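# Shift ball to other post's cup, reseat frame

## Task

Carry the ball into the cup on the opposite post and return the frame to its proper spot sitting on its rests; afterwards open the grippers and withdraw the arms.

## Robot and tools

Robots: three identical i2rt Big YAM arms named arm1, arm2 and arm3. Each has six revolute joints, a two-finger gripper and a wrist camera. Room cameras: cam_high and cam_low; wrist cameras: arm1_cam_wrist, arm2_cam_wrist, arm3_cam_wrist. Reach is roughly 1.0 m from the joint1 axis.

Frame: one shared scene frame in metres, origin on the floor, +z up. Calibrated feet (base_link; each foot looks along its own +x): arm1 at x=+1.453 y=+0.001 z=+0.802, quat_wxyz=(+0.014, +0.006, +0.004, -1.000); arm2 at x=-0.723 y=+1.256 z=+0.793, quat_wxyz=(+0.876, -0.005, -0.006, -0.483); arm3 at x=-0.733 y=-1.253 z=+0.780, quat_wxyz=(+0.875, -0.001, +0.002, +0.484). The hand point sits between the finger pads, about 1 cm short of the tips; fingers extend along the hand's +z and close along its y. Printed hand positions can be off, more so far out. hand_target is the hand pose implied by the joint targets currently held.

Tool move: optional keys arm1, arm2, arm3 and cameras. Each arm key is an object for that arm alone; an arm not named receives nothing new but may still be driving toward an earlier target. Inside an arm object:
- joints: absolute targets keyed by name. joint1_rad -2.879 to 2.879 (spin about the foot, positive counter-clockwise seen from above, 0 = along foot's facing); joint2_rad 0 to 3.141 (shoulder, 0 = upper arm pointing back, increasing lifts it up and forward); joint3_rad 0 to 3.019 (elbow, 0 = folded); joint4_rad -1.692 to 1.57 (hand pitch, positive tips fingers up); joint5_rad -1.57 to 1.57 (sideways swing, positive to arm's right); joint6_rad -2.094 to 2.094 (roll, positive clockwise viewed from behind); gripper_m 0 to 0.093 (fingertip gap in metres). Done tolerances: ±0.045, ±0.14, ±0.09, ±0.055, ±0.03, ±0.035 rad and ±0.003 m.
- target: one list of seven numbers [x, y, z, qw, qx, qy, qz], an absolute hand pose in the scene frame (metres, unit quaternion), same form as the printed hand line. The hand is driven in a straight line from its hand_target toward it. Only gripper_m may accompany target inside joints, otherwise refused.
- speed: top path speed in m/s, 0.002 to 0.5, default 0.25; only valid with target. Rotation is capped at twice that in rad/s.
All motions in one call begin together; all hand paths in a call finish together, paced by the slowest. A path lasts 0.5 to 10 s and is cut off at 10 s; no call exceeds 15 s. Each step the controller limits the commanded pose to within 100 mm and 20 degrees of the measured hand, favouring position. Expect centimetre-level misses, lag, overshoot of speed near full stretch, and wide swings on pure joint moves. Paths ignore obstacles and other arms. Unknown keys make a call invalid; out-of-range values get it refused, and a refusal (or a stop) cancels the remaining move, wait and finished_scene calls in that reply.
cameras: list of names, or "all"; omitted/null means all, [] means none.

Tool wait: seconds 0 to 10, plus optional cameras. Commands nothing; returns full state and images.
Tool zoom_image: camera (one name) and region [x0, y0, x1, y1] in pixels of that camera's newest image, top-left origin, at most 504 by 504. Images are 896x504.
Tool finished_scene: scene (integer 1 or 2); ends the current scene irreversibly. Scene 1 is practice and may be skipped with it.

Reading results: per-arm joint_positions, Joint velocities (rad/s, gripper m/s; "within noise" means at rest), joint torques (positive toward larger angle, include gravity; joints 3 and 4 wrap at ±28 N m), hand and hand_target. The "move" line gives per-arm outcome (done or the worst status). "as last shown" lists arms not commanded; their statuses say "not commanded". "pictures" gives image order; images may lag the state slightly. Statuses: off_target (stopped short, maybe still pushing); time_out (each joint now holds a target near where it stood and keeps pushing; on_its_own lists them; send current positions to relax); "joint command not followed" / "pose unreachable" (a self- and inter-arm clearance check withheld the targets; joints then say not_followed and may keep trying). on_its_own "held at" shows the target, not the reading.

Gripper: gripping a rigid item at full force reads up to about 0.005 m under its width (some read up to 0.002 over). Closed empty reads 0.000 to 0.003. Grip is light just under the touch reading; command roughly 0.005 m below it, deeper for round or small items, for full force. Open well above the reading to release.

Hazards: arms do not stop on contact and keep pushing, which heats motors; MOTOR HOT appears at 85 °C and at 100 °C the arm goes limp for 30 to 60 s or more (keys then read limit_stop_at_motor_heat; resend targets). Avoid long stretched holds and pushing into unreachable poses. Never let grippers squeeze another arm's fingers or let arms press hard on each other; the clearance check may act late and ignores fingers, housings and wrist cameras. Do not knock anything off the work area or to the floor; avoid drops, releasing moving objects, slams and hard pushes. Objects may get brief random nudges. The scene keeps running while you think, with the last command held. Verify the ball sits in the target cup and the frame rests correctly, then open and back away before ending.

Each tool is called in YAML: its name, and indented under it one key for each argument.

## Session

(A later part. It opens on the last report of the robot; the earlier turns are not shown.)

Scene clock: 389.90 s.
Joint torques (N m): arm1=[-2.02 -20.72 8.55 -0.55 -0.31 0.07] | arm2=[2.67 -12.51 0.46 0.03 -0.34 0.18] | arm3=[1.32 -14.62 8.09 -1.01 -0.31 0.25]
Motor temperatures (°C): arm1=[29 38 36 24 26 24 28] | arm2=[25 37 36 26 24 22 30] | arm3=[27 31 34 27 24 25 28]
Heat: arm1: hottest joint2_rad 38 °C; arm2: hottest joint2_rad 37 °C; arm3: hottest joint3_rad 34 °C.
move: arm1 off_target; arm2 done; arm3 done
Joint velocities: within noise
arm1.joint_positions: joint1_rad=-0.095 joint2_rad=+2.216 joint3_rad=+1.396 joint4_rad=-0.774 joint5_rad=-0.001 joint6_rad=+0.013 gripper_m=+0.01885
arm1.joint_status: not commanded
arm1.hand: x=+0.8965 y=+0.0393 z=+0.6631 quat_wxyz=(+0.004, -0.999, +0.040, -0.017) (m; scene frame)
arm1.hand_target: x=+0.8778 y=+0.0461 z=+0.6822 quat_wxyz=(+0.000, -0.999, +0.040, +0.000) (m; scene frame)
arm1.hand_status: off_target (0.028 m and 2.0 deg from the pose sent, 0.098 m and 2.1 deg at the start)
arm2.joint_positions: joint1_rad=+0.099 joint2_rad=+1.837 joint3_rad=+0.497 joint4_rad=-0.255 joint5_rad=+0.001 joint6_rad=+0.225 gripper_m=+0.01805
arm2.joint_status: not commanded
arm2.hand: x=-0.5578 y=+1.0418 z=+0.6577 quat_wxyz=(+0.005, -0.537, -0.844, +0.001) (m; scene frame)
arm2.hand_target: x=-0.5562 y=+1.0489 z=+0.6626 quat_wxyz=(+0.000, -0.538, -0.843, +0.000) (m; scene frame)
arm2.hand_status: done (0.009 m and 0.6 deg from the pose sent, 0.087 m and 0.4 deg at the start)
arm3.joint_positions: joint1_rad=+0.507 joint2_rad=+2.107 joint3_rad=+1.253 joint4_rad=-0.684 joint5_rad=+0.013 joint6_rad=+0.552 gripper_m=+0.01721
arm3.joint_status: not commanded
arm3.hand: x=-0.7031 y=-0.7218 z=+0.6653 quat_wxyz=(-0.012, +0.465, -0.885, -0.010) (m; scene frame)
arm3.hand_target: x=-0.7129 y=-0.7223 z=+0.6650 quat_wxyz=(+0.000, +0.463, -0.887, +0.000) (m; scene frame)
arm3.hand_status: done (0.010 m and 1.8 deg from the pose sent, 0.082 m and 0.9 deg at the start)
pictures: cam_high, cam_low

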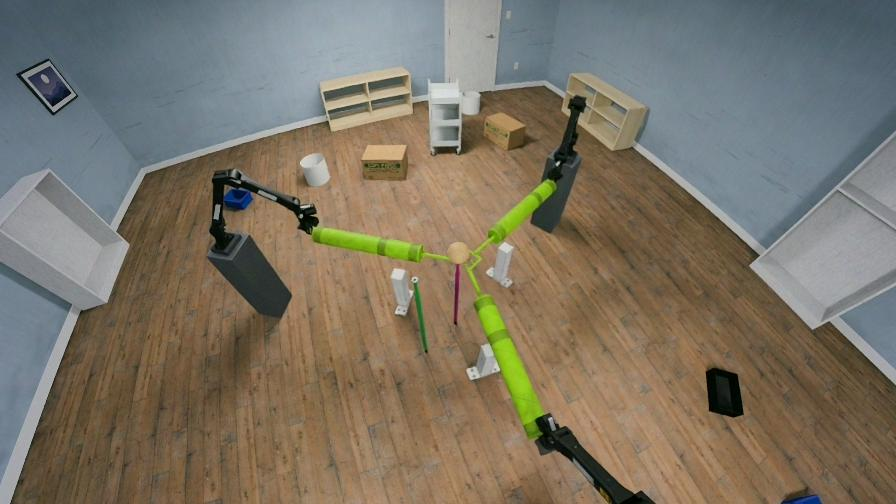

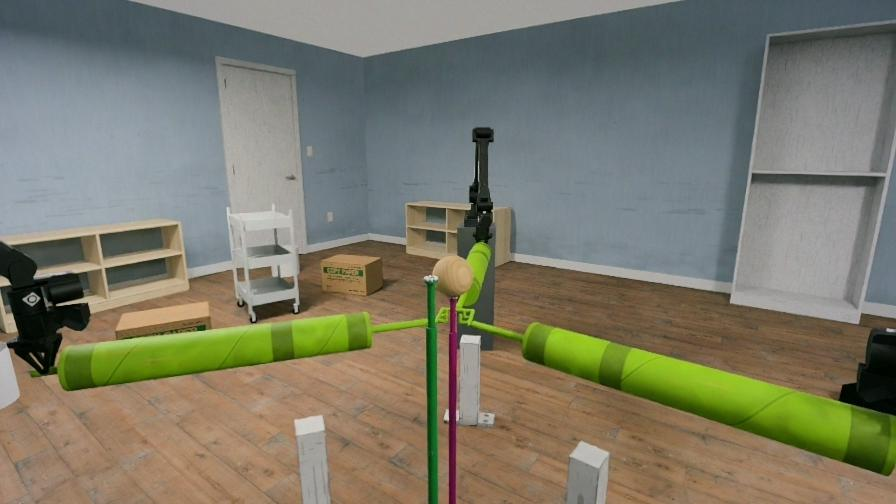

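move:
  arm1: {"target":[0.873,0.051,0.59,-0.006,0.987,-0.042,-0.131],"speed":0.12}
  arm2: {"target":[-0.556,1.054,0.57,0,0.538,0.843,0],"speed":0.12}
  arm3: {"target":[-0.716,-0.716,0.573,-0.116,0.4585,-0.879,-0.0604],"speed":0.12}
  cameras: []

move:
  arm1: {"target":[0.875,0.051,0.50,-0.012,0.965,-0.0447,-0.2585],"speed":0.12}
  arm2: {"target":[-0.556,1.053,0.487,0,0.538,0.843,0],"speed":0.12}
  arm3: {"target":[-0.713,-0.714,0.487,-0.23,0.4438,-0.858,-0.119],"speed":0.12}
  cameras: ["cam_high","cam_low"]

Scene clock: 398.53 s.
Joint torques (N m): arm1=[-2.32 -20.72 4.46 1.61 -0.11 0.11] | arm2=[2.43 -10.46 -0.69 0.42 -0.34 0.13] | arm3=[1.38 -15.38 4.46 1.17 0.41 0.23]
Motor temperatures (°C): arm1=[29 39 36 24 26 24 28] | arm2=[25 36 34 26 23 22 30] | arm3=[27 31 34 27 24 25 28]
Heat: arm1: hottest joint2_rad 39 °C; arm2: hottest joint2_rad 36 °C; arm3: hottest joint3_rad 34 °C.
move: arm1 off_target; arm2 done; arm3 done
Joint velocities: within noise
arm1.joint_positions: joint1_rad=-0.097 joint2_rad=+2.340 joint3_rad=+1.257 joint4_rad=-0.264 joint5_rad=-0.004 joint6_rad=+0.010 gripper_m=+0.01885
arm1.joint_status: not commanded
arm1.hand: x=+0.8891 y=+0.0411 z=+0.5736 quat_wxyz=(+0.006, -0.994, +0.038, +0.106) (m; scene frame)
arm1.hand_target: x=+0.8733 y=+0.0512 z=+0.5901 quat_wxyz=(+0.006, -0.990, +0.042, +0.131) (m; scene frame)
arm1.hand_status: off_target (0.025 m and 3.0 deg from the pose sent, 0.078 m and 17.0 deg at the start)
arm2.joint_positions: joint1_rad=+0.115 joint2_rad=+2.173 joint3_rad=+0.531 joint4_rad=+0.063 joint5_rad=+0.001 joint6_rad=+0.244 gripper_m=+0.01805
arm2.joint_status: not commanded
arm2.hand: x=-0.5573 y=+1.0474 z=+0.5744 quat_wxyz=(-0.003, -0.538, -0.843, +0.004) (m; scene frame)
arm2.hand_target: x=-0.5563 y=+1.0541 z=+0.5702 quat_wxyz=(+0.000, -0.538, -0.843, +0.000) (m; scene frame)
arm2.hand_status: done (0.008 m and 0.6 deg from the pose sent, 0.089 m and 0.6 deg at the start)
arm3.joint_positions: joint1_rad=+0.561 joint2_rad=+2.269 joint3_rad=+1.156 joint4_rad=-0.246 joint5_rad=+0.151 joint6_rad=+0.591 gripper_m=+0.01721
arm3.joint_status: not commanded
arm3.hand: x=-0.7084 y=-0.7164 z=+0.5734 quat_wxyz=(-0.114, +0.461, -0.878, -0.057) (m; scene frame)
arm3.hand_target: x=-0.7159 y=-0.7160 z=+0.5730 quat_wxyz=(-0.116, +0.459, -0.879, -0.060) (m; scene frame)
arm3.hand_status: done (0.008 m and 0.5 deg from the pose sent, 0.093 m and 13.3 deg at the start)
pictures: none
No camera images: "cameras" was empty.

Scene clock: 400.30 s.
Joint torques (N m): arm1=[-2.02 -19.84 2.35 2.47 0.07 0.22] | arm2=[2.32 -11.63 -2.11 0.44 -0.27 0.12] | arm3=[1.32 -15.03 3.11 1.88 0.56 0.17]
Motor temperatures (°C): arm1=[29 39 36 24 26 24 28] | arm2=[25 36 34 26 23 22 30] | arm3=[27 31 34 27 24 25 28]
Heat: arm1: hottest joint2_rad 39 °C; arm2: hottest joint2_rad 36 °C; arm3: hottest joint3_rad 34 °C.
move: arm1 off_target; arm2 done; arm3 done
Joint velocities: within noise
arm1.joint_positions: joint1_rad=-0.098 joint2_rad=+2.561 joint3_rad=+1.194 joint4_rad=+0.278 joint5_rad=-0.004 joint6_rad=+0.010 gripper_m=+0.01885
arm1.joint_status: not commanded
arm1.hand: x=+0.8907 y=+0.0425 z=+0.4850 quat_wxyz=(+0.010, -0.972, +0.037, +0.233) (m; scene frame)
arm1.hand_target: x=+0.8752 y=+0.0512 z=+0.5002 quat_wxyz=(+0.012, -0.965, +0.045, +0.258) (m; scene frame)
arm1.hand_status: off_target (0.023 m and 3.2 deg from the pose sent, 0.076 m and 17.8 deg at the start)
arm2.joint_positions: joint1_rad=+0.116 joint2_rad=+2.478 joint3_rad=+0.655 joint4_rad=+0.246 joint5_rad=-0.001 joint6_rad=+0.244 gripper_m=+0.01805
arm2.joint_status: not commanded
arm2.hand: x=-0.5553 y=+1.0451 z=+0.4917 quat_wxyz=(-0.004, -0.538, -0.843, +0.003) (m; scene frame)
arm2.hand_target: x=-0.5562 y=+1.0529 z=+0.4872 quat_wxyz=(+0.000, -0.538, -0.843, +0.000) (m; scene frame)
arm2.hand_status: done (0.009 m and 0.6 deg from the pose sent, 0.088 m and 0.6 deg at the start)
arm3.joint_positions: joint1_rad=+0.607 joint2_rad=+2.504 joint3_rad=+1.123 joint4_rad=+0.214 joint5_rad=+0.317 joint6_rad=+0.595 gripper_m=+0.01703
arm3.joint_status: not commanded
arm3.hand: x=-0.7054 y=-0.7204 z=+0.4858 quat_wxyz=(-0.225, +0.446, -0.860, -0.107) (m; scene frame)
arm3.hand_target: x=-0.7130 y=-0.7143 z=+0.4870 quat_wxyz=(-0.230, +0.444, -0.858, -0.119) (m; scene frame)
arm3.hand_status: done (0.010 m and 1.5 deg from the pose sent, 0.087 m and 15.4 deg at the start)
pictures: cam_high, cam_low

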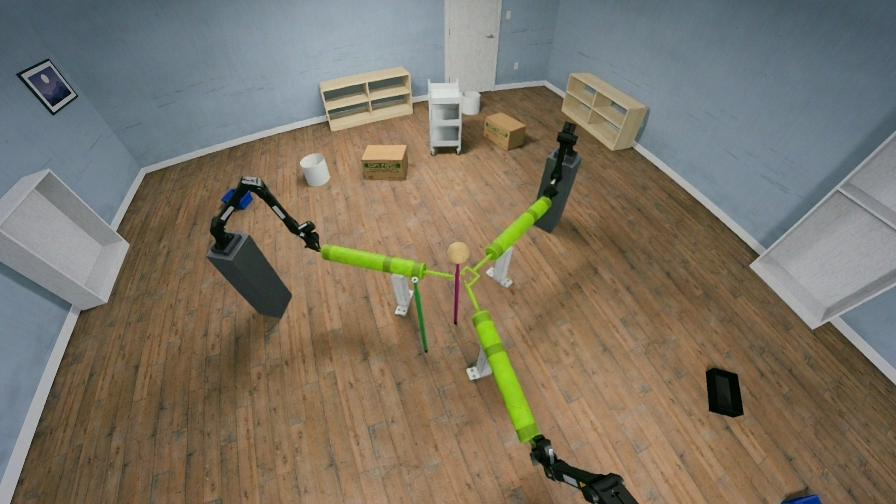

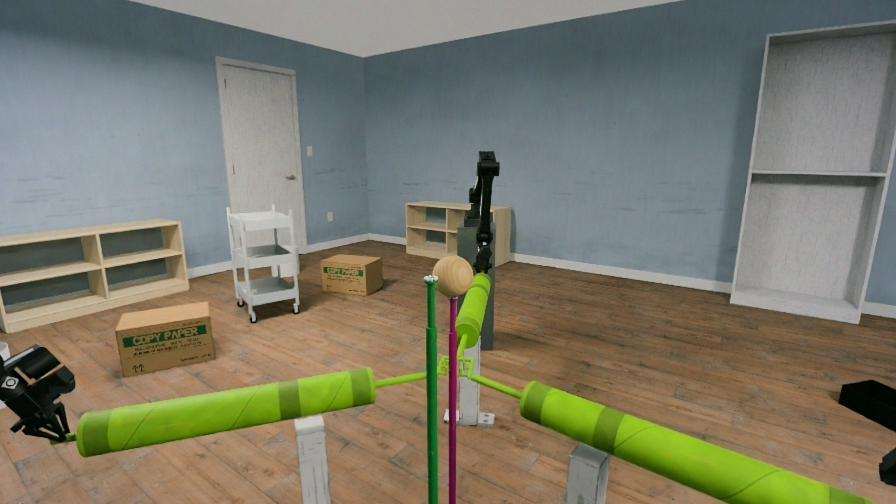

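move:
  arm1: {"target":[0.875,0.053,0.455,-0.012,0.965,-0.0447,-0.2585],"speed":0.05}
  arm2: {"target":[-0.555,1.054,0.436,0,0.538,0.843,0],"speed":0.05}
  arm3: {"target":[-0.713,-0.712,0.438,-0.23,0.4438,-0.858,-0.119],"speed":0.05}
  cameras: ["cam_high","cam_low"]

zoom_image:
  camera: "cam_low"
  region: [240, 240, 640, 504]

Scene clock: 406.07 s.
Joint torques (N m): arm1=[-2.32 -18.49 3.51 2.32 0.06 0.2] | arm2=[2.26 -11.22 -2.03 0.51 -0.22 0.12] | arm3=[0.91 -13.98 4.01 1.88 -0.02 0.17]
Motor temperatures (°C): arm1=[29 39 35 24 26 24 28] | arm2=[25 35 34 26 23 22 30] | arm3=[27 31 33 27 24 25 28]
Heat: arm1: hottest joint2_rad 39 °C; arm2: hottest joint2_rad 35 °C; arm3: hottest joint3_rad 33 °C.
move: arm1 off_target; arm2 off_target; arm3 off_target
Joint velocities: within noise
arm1.joint_positions: joint1_rad=-0.098 joint2_rad=+2.657 joint3_rad=+1.250 joint4_rad=+0.325 joint5_rad=-0.006 joint6_rad=+0.010 gripper_m=+0.01885
arm1.joint_status: not commanded
arm1.hand: x=+0.8918 y=+0.0425 z=+0.4485 quat_wxyz=(+0.009, -0.971, +0.037, +0.237) (m; scene frame)
arm1.hand_target: x=+0.8753 y=+0.0532 z=+0.4556 quat_wxyz=(+0.012, -0.965, +0.045, +0.259) (m; scene frame)
arm1.hand_status: off_target (0.021 m and 2.8 deg from the pose sent, 0.035 m and 3.2 deg at the start)
arm2.joint_positions: joint1_rad=+0.123 joint2_rad=+2.630 joint3_rad=+0.744 joint4_rad=+0.312 joint5_rad=-0.002 joint6_rad=+0.251 gripper_m=+0.01805
arm2.joint_status: not commanded
arm2.hand: x=-0.5531 y=+1.0454 z=+0.4449 quat_wxyz=(-0.005, -0.538, -0.843, +0.003) (m; scene frame)
arm2.hand_target: x=-0.5552 y=+1.0539 z=+0.4365 quat_wxyz=(+0.000, -0.538, -0.843, +0.000) (m; scene frame)
arm2.hand_status: off_target (0.013 m and 0.7 deg from the pose sent, 0.056 m and 0.6 deg at the start)
arm3.joint_positions: joint1_rad=+0.611 joint2_rad=+2.615 joint3_rad=+1.190 joint4_rad=+0.259 joint5_rad=+0.330 joint6_rad=+0.595 gripper_m=+0.01703
arm3.joint_status: not commanded
arm3.hand: x=-0.7056 y=-0.7197 z=+0.4446 quat_wxyz=(-0.231, +0.446, -0.858, -0.105) (m; scene frame)
arm3.hand_target: x=-0.7129 y=-0.7124 z=+0.4384 quat_wxyz=(-0.230, +0.444, -0.858, -0.119) (m; scene frame)
arm3.hand_status: off_target (0.013 m and 1.6 deg from the pose sent, 0.049 m and 1.5 deg at the start)
pictures: cam_high, cam_low

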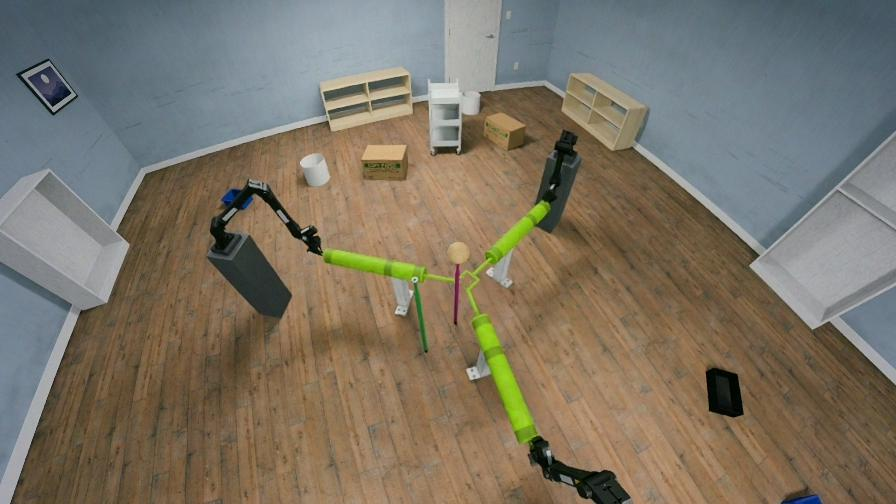

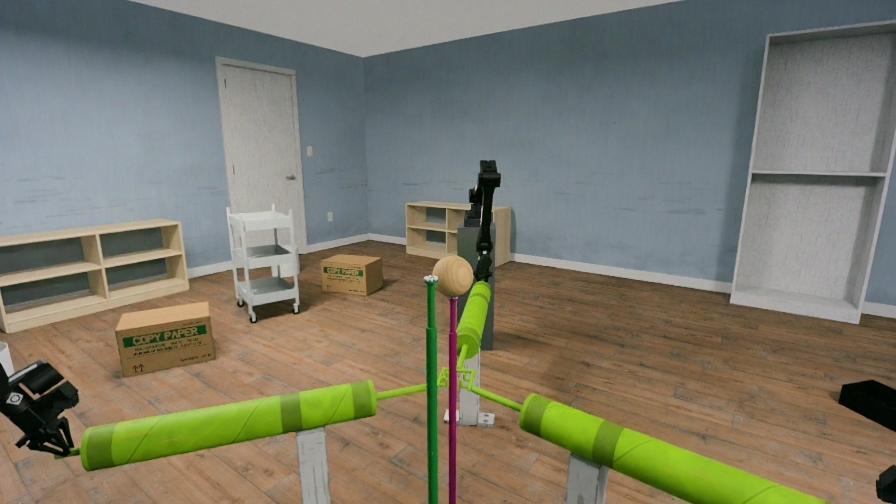

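Scaled by 1.260 from the camera's 896x504 image, which has a finer 1280x720 frame.

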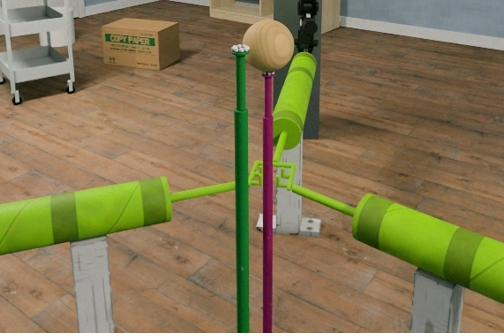

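move:
  arm1: {"target":[0.878,0.052,0.448,-0.012,0.965,-0.0447,-0.2585],"speed":0.05}
  cameras: []

move:
  arm1: {"joints":{"gripper_m":0.09}}
  arm2: {"joints":{"gripper_m":0.09}}
  arm3: {"joints":{"gripper_m":0.09}}
  cameras: []

move:
  arm1: {"target":[0.90,0.05,0.62,-0.012,0.965,-0.0447,-0.2585]}
  arm2: {"target":[-0.554,1.053,0.62,0,0.538,0.843,0]}
  arm3: {"target":[-0.71,-0.715,0.62,-0.23,0.4438,-0.858,-0.119]}

Scene clock: 412.57 s.
Joint torques (N m): arm1=[-2.14 -17.26 3.79 2.67 0.09 0.21] | arm2=[2.32 -11.16 -2.07 0.51 -0.21 0.12] | arm3=[0.97 -13.92 4.01 1.87 -0.02 0.17]
Motor temperatures (°C): arm1=[29 38 34 24 25 24 28] | arm2=[25 35 33 26 23 22 30] | arm3=[27 31 32 27 24 25 28]
Heat: arm1: hottest joint2_rad 38 °C; arm2: hottest joint2_rad 35 °C; arm3: hottest joint3_rad 32 °C.
move: arm1 off_target
Joint velocities: within noise
arm1.joint_positions: joint1_rad=-0.098 joint2_rad=+2.658 joint3_rad=+1.250 joint4_rad=+0.330 joint5_rad=-0.006 joint6_rad=+0.010 gripper_m=+0.01885
arm1.joint_status: not commanded
arm1.hand: x=+0.8913 y=+0.0425 z=+0.4484 quat_wxyz=(+0.009, -0.970, +0.036, +0.238) (m; scene frame)
arm1.hand_target: x=+0.8785 y=+0.0521 z=+0.4486 quat_wxyz=(+0.012, -0.965, +0.045, +0.258) (m; scene frame)
arm1.hand_status: off_target (0.016 m and 2.6 deg from the pose sent, 0.017 m and 2.8 deg at the start)
arm2.joint_positions: joint1_rad=+0.123 joint2_rad=+2.631 joint3_rad=+0.744 joint4_rad=+0.312 joint5_rad=-0.002 joint6_rad=+0.251 gripper_m=+0.01805
arm2.joint_status: not commanded
arm2.hand: x=-0.5532 y=+1.0455 z=+0.4448 quat_wxyz=(-0.005, -0.538, -0.843, +0.003) (m; scene frame)
arm2.hand_target: x=-0.5553 y=+1.0540 z=+0.4364 quat_wxyz=(+0.000, -0.538, -0.843, +0.000) (m; scene frame)
arm2.hand_status: not commanded
arm3: as last shown
pictures: none
No camera images: "cameras" was empty.

Scene clock: 413.37 s.
Joint torques (N m): arm1=[-2.08 -17.85 3.34 1.98 0.1 0.2] | arm2=[2.02 -11.28 -2.07 0.44 -0.18 0.12] | arm3=[0.79 -14.1 3.81 1.72 0.25 0.12]
Motor temperatures (°C): arm1=[29 38 34 24 25 24 28] | arm2=[25 35 33 26 23 22 30] | arm3=[27 31 32 27 24 25 28]
Heat: arm1: hottest joint2_rad 38 °C; arm2: hottest joint2_rad 35 °C; arm3: hottest joint3_rad 32 °C.
move: arm1 done; arm2 done; arm3 done
Joint velocities: within noise
arm1.joint_positions: joint1_rad=-0.099 joint2_rad=+2.665 joint3_rad=+1.256 joint4_rad=+0.348 joint5_rad=-0.006 joint6_rad=+0.010 gripper_m=+0.08983
arm1.joint_status: all done
arm1.hand: x=+0.8874 y=+0.0435 z=+0.4476 quat_wxyz=(+0.009, -0.968, +0.037, +0.247) (m; scene frame)
arm1.hand_target: x=+0.8785 y=+0.0521 z=+0.4485 quat_wxyz=(+0.012, -0.965, +0.045, +0.258) (m; scene frame)
arm1.hand_status: not commanded
arm2.joint_positions: joint1_rad=+0.126 joint2_rad=+2.633 joint3_rad=+0.744 joint4_rad=+0.314 joint5_rad=-0.003 joint6_rad=+0.251 gripper_m=+0.08985
arm2.joint_status: all done
arm2.hand: x=-0.5530 y=+1.0467 z=+0.4441 quat_wxyz=(-0.005, -0.537, -0.844, +0.002) (m; scene frame)
arm2.hand_target: x=-0.5553 y=+1.0540 z=+0.4364 quat_wxyz=(+0.000, -0.538, -0.843, +0.000) (m; scene frame)
arm2.hand_status: not commanded
arm3.joint_positions: joint1_rad=+0.613 joint2_rad=+2.617 joint3_rad=+1.193 joint4_rad=+0.264 joint5_rad=+0.324 joint6_rad=+0.598 gripper_m=+0.08986
arm3.joint_status: all done
arm3.hand: x=-0.7078 y=-0.7177 z=+0.4442 quat_wxyz=(-0.229, +0.446, -0.858, -0.110) (m; scene frame)
arm3.hand_target: x=-0.7131 y=-0.7124 z=+0.4383 quat_wxyz=(-0.230, +0.444, -0.858, -0.119) (m; scene frame)
arm3.hand_status: not commanded
pictures: none
No camera images: "cameras" was empty.

Scene clock: 415.07 s.
Joint torques (N m): arm1=[-2.14 -17.49 3.47 1.11 0.03 0.18] | arm2=[1.85 -12.4 0.02 -0.32 -0.18 0.1] | arm3=[0.32 -15.27 4.59 0.76 0.24 0.08]
Motor temperatures (°C): arm1=[29 38 34 24 25 24 27] | arm2=[25 35 33 26 23 22 30] | arm3=[27 31 32 27 24 25 28]
Heat: arm1: hottest joint2_rad 38 °C; arm2: hottest joint2_rad 35 °C; arm3: hottest joint3_rad 32 °C.
move: arm1 done; arm2 done; arm3 done
Joint velocities: within noise
arm1.joint_positions: joint1_rad=-0.101 joint2_rad=+2.217 joint3_rad=+0.984 joint4_rad=+0.192 joint5_rad=-0.006 joint6_rad=+0.010 gripper_m=+0.08990
arm1.joint_status: not commanded
arm1.hand: x=+0.9011 y=+0.0421 z=+0.6150 quat_wxyz=(+0.010, -0.966, +0.038, +0.256) (m; scene frame)
arm1.hand_target: x=+0.9000 y=+0.0501 z=+0.6200 quat_wxyz=(+0.012, -0.965, +0.045, +0.258) (m; scene frame)
arm1.hand_status: done (0.009 m and 0.9 deg from the pose sent, 0.173 m and 1.7 deg at the start)
arm2.joint_positions: joint1_rad=+0.126 joint2_rad=+2.003 joint3_rad=+0.497 joint4_rad=-0.079 joint5_rad=-0.003 joint6_rad=+0.251 gripper_m=+0.08993
arm2.joint_status: not commanded
arm2.hand: x=-0.5549 y=+1.0503 z=+0.6161 quat_wxyz=(+0.000, -0.537, -0.844, +0.001) (m; scene frame)
arm2.hand_target: x=-0.5541 y=+1.0531 z=+0.6199 quat_wxyz=(+0.000, -0.538, -0.843, +0.000) (m; scene frame)
arm2.hand_status: done (0.005 m and 0.2 deg from the pose sent, 0.176 m and 0.6 deg at the start)
arm3.joint_positions: joint1_rad=+0.613 joint2_rad=+2.169 joint3_rad=+0.989 joint4_rad=+0.031 joint5_rad=+0.322 joint6_rad=+0.598 gripper_m=+0.08994
arm3.joint_status: not commanded
arm3.hand: x=-0.7075 y=-0.7178 z=+0.6133 quat_wxyz=(-0.230, +0.445, -0.858, -0.115) (m; scene frame)
arm3.hand_target: x=-0.7101 y=-0.7149 z=+0.6199 quat_wxyz=(-0.230, +0.444, -0.858, -0.119) (m; scene frame)
arm3.hand_status: done (0.008 m and 0.5 deg from the pose sent, 0.176 m and 1.1 deg at the start)
pictures: arm1_cam_wrist, arm2_cam_wrist, arm3_cam_wrist, cam_high, cam_low
camera_calibration:
arm1_cam_wrist: T_world_to_cam=[[0.0825342, 0.996348, 0.021896, -0.131721], [0.989888, -0.084503, 0.113934, -0.956132], [0.115368, 0.0122712, -0.993247, 0.631112], [0, 0, 0, 1]] pos_world=[0.884525, 0.0426998, 0.73867]
arm2_cam_wrist: T_world_to_cam=[[-0.907043, -0.420996, 0.00593741, -0.0664004], [-0.340794, 0.742382, 0.576826, -1.31635], [-0.247249, 0.521183, -0.816845, -0.0575436], [0, 0, 0, 1]] pos_world=[-0.523058, 0.979268, 0.712693]
arm3_cam_wrist: T_world_to_cam=[[0.820477, -0.571623, 0.00803296, 0.164952], [-0.568678, -0.814652, 0.113786, -1.05354], [-0.0584986, -0.0979269, -0.993473, 0.623696], [0, 0, 0, 1]] pos_world=[-0.697979, -0.7029, 0.738178]

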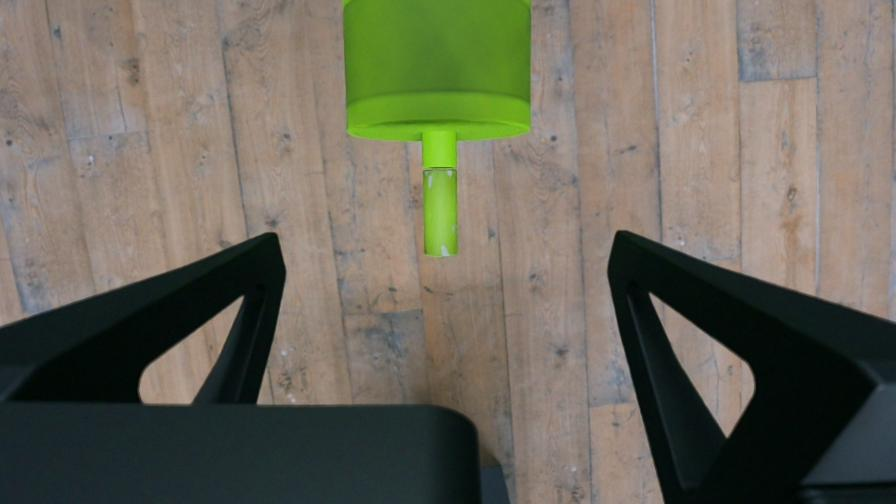

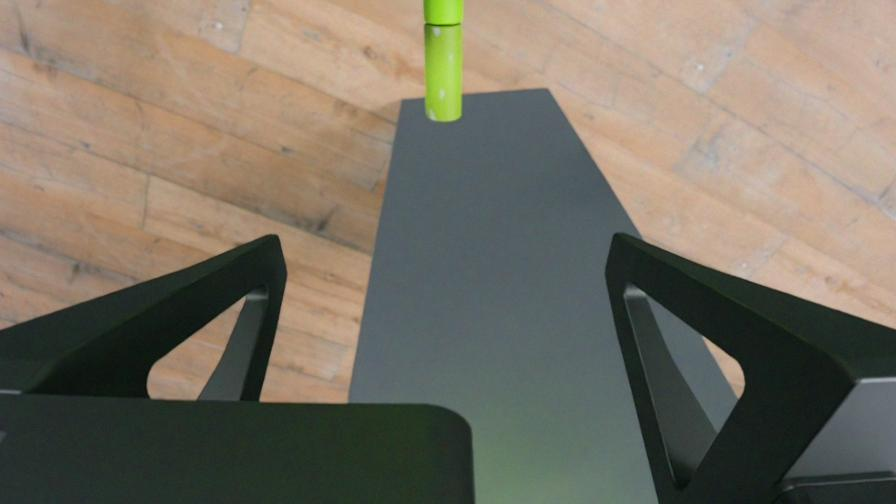

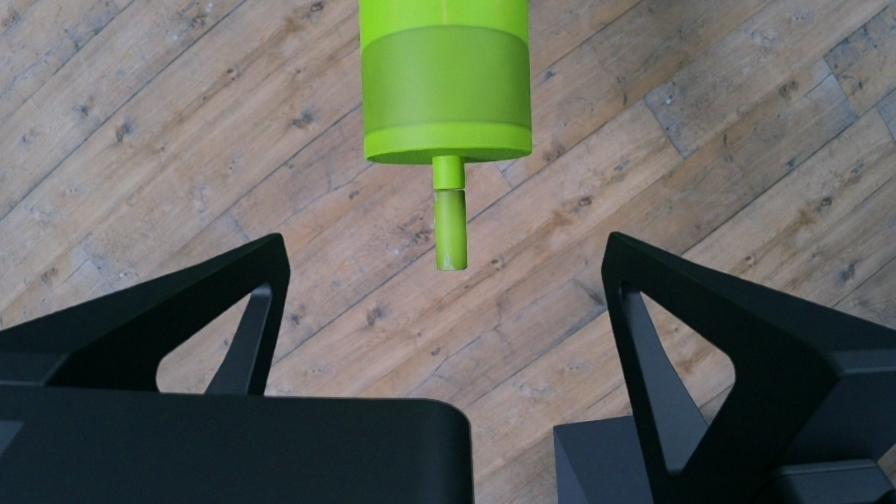

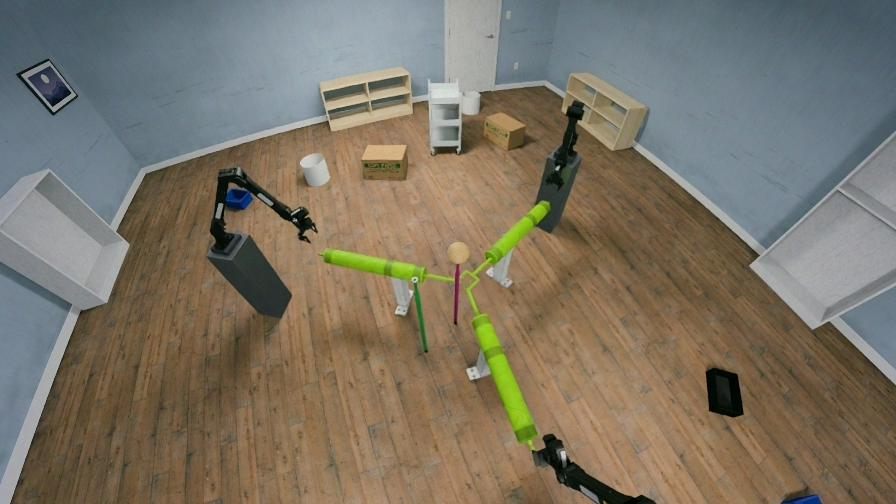

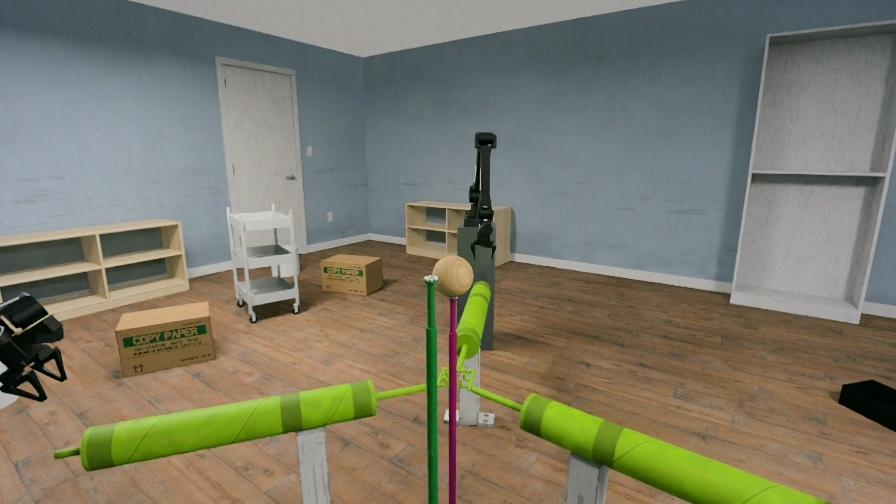

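finished_scene:
  scene: 2

The scene is finished: the task was done.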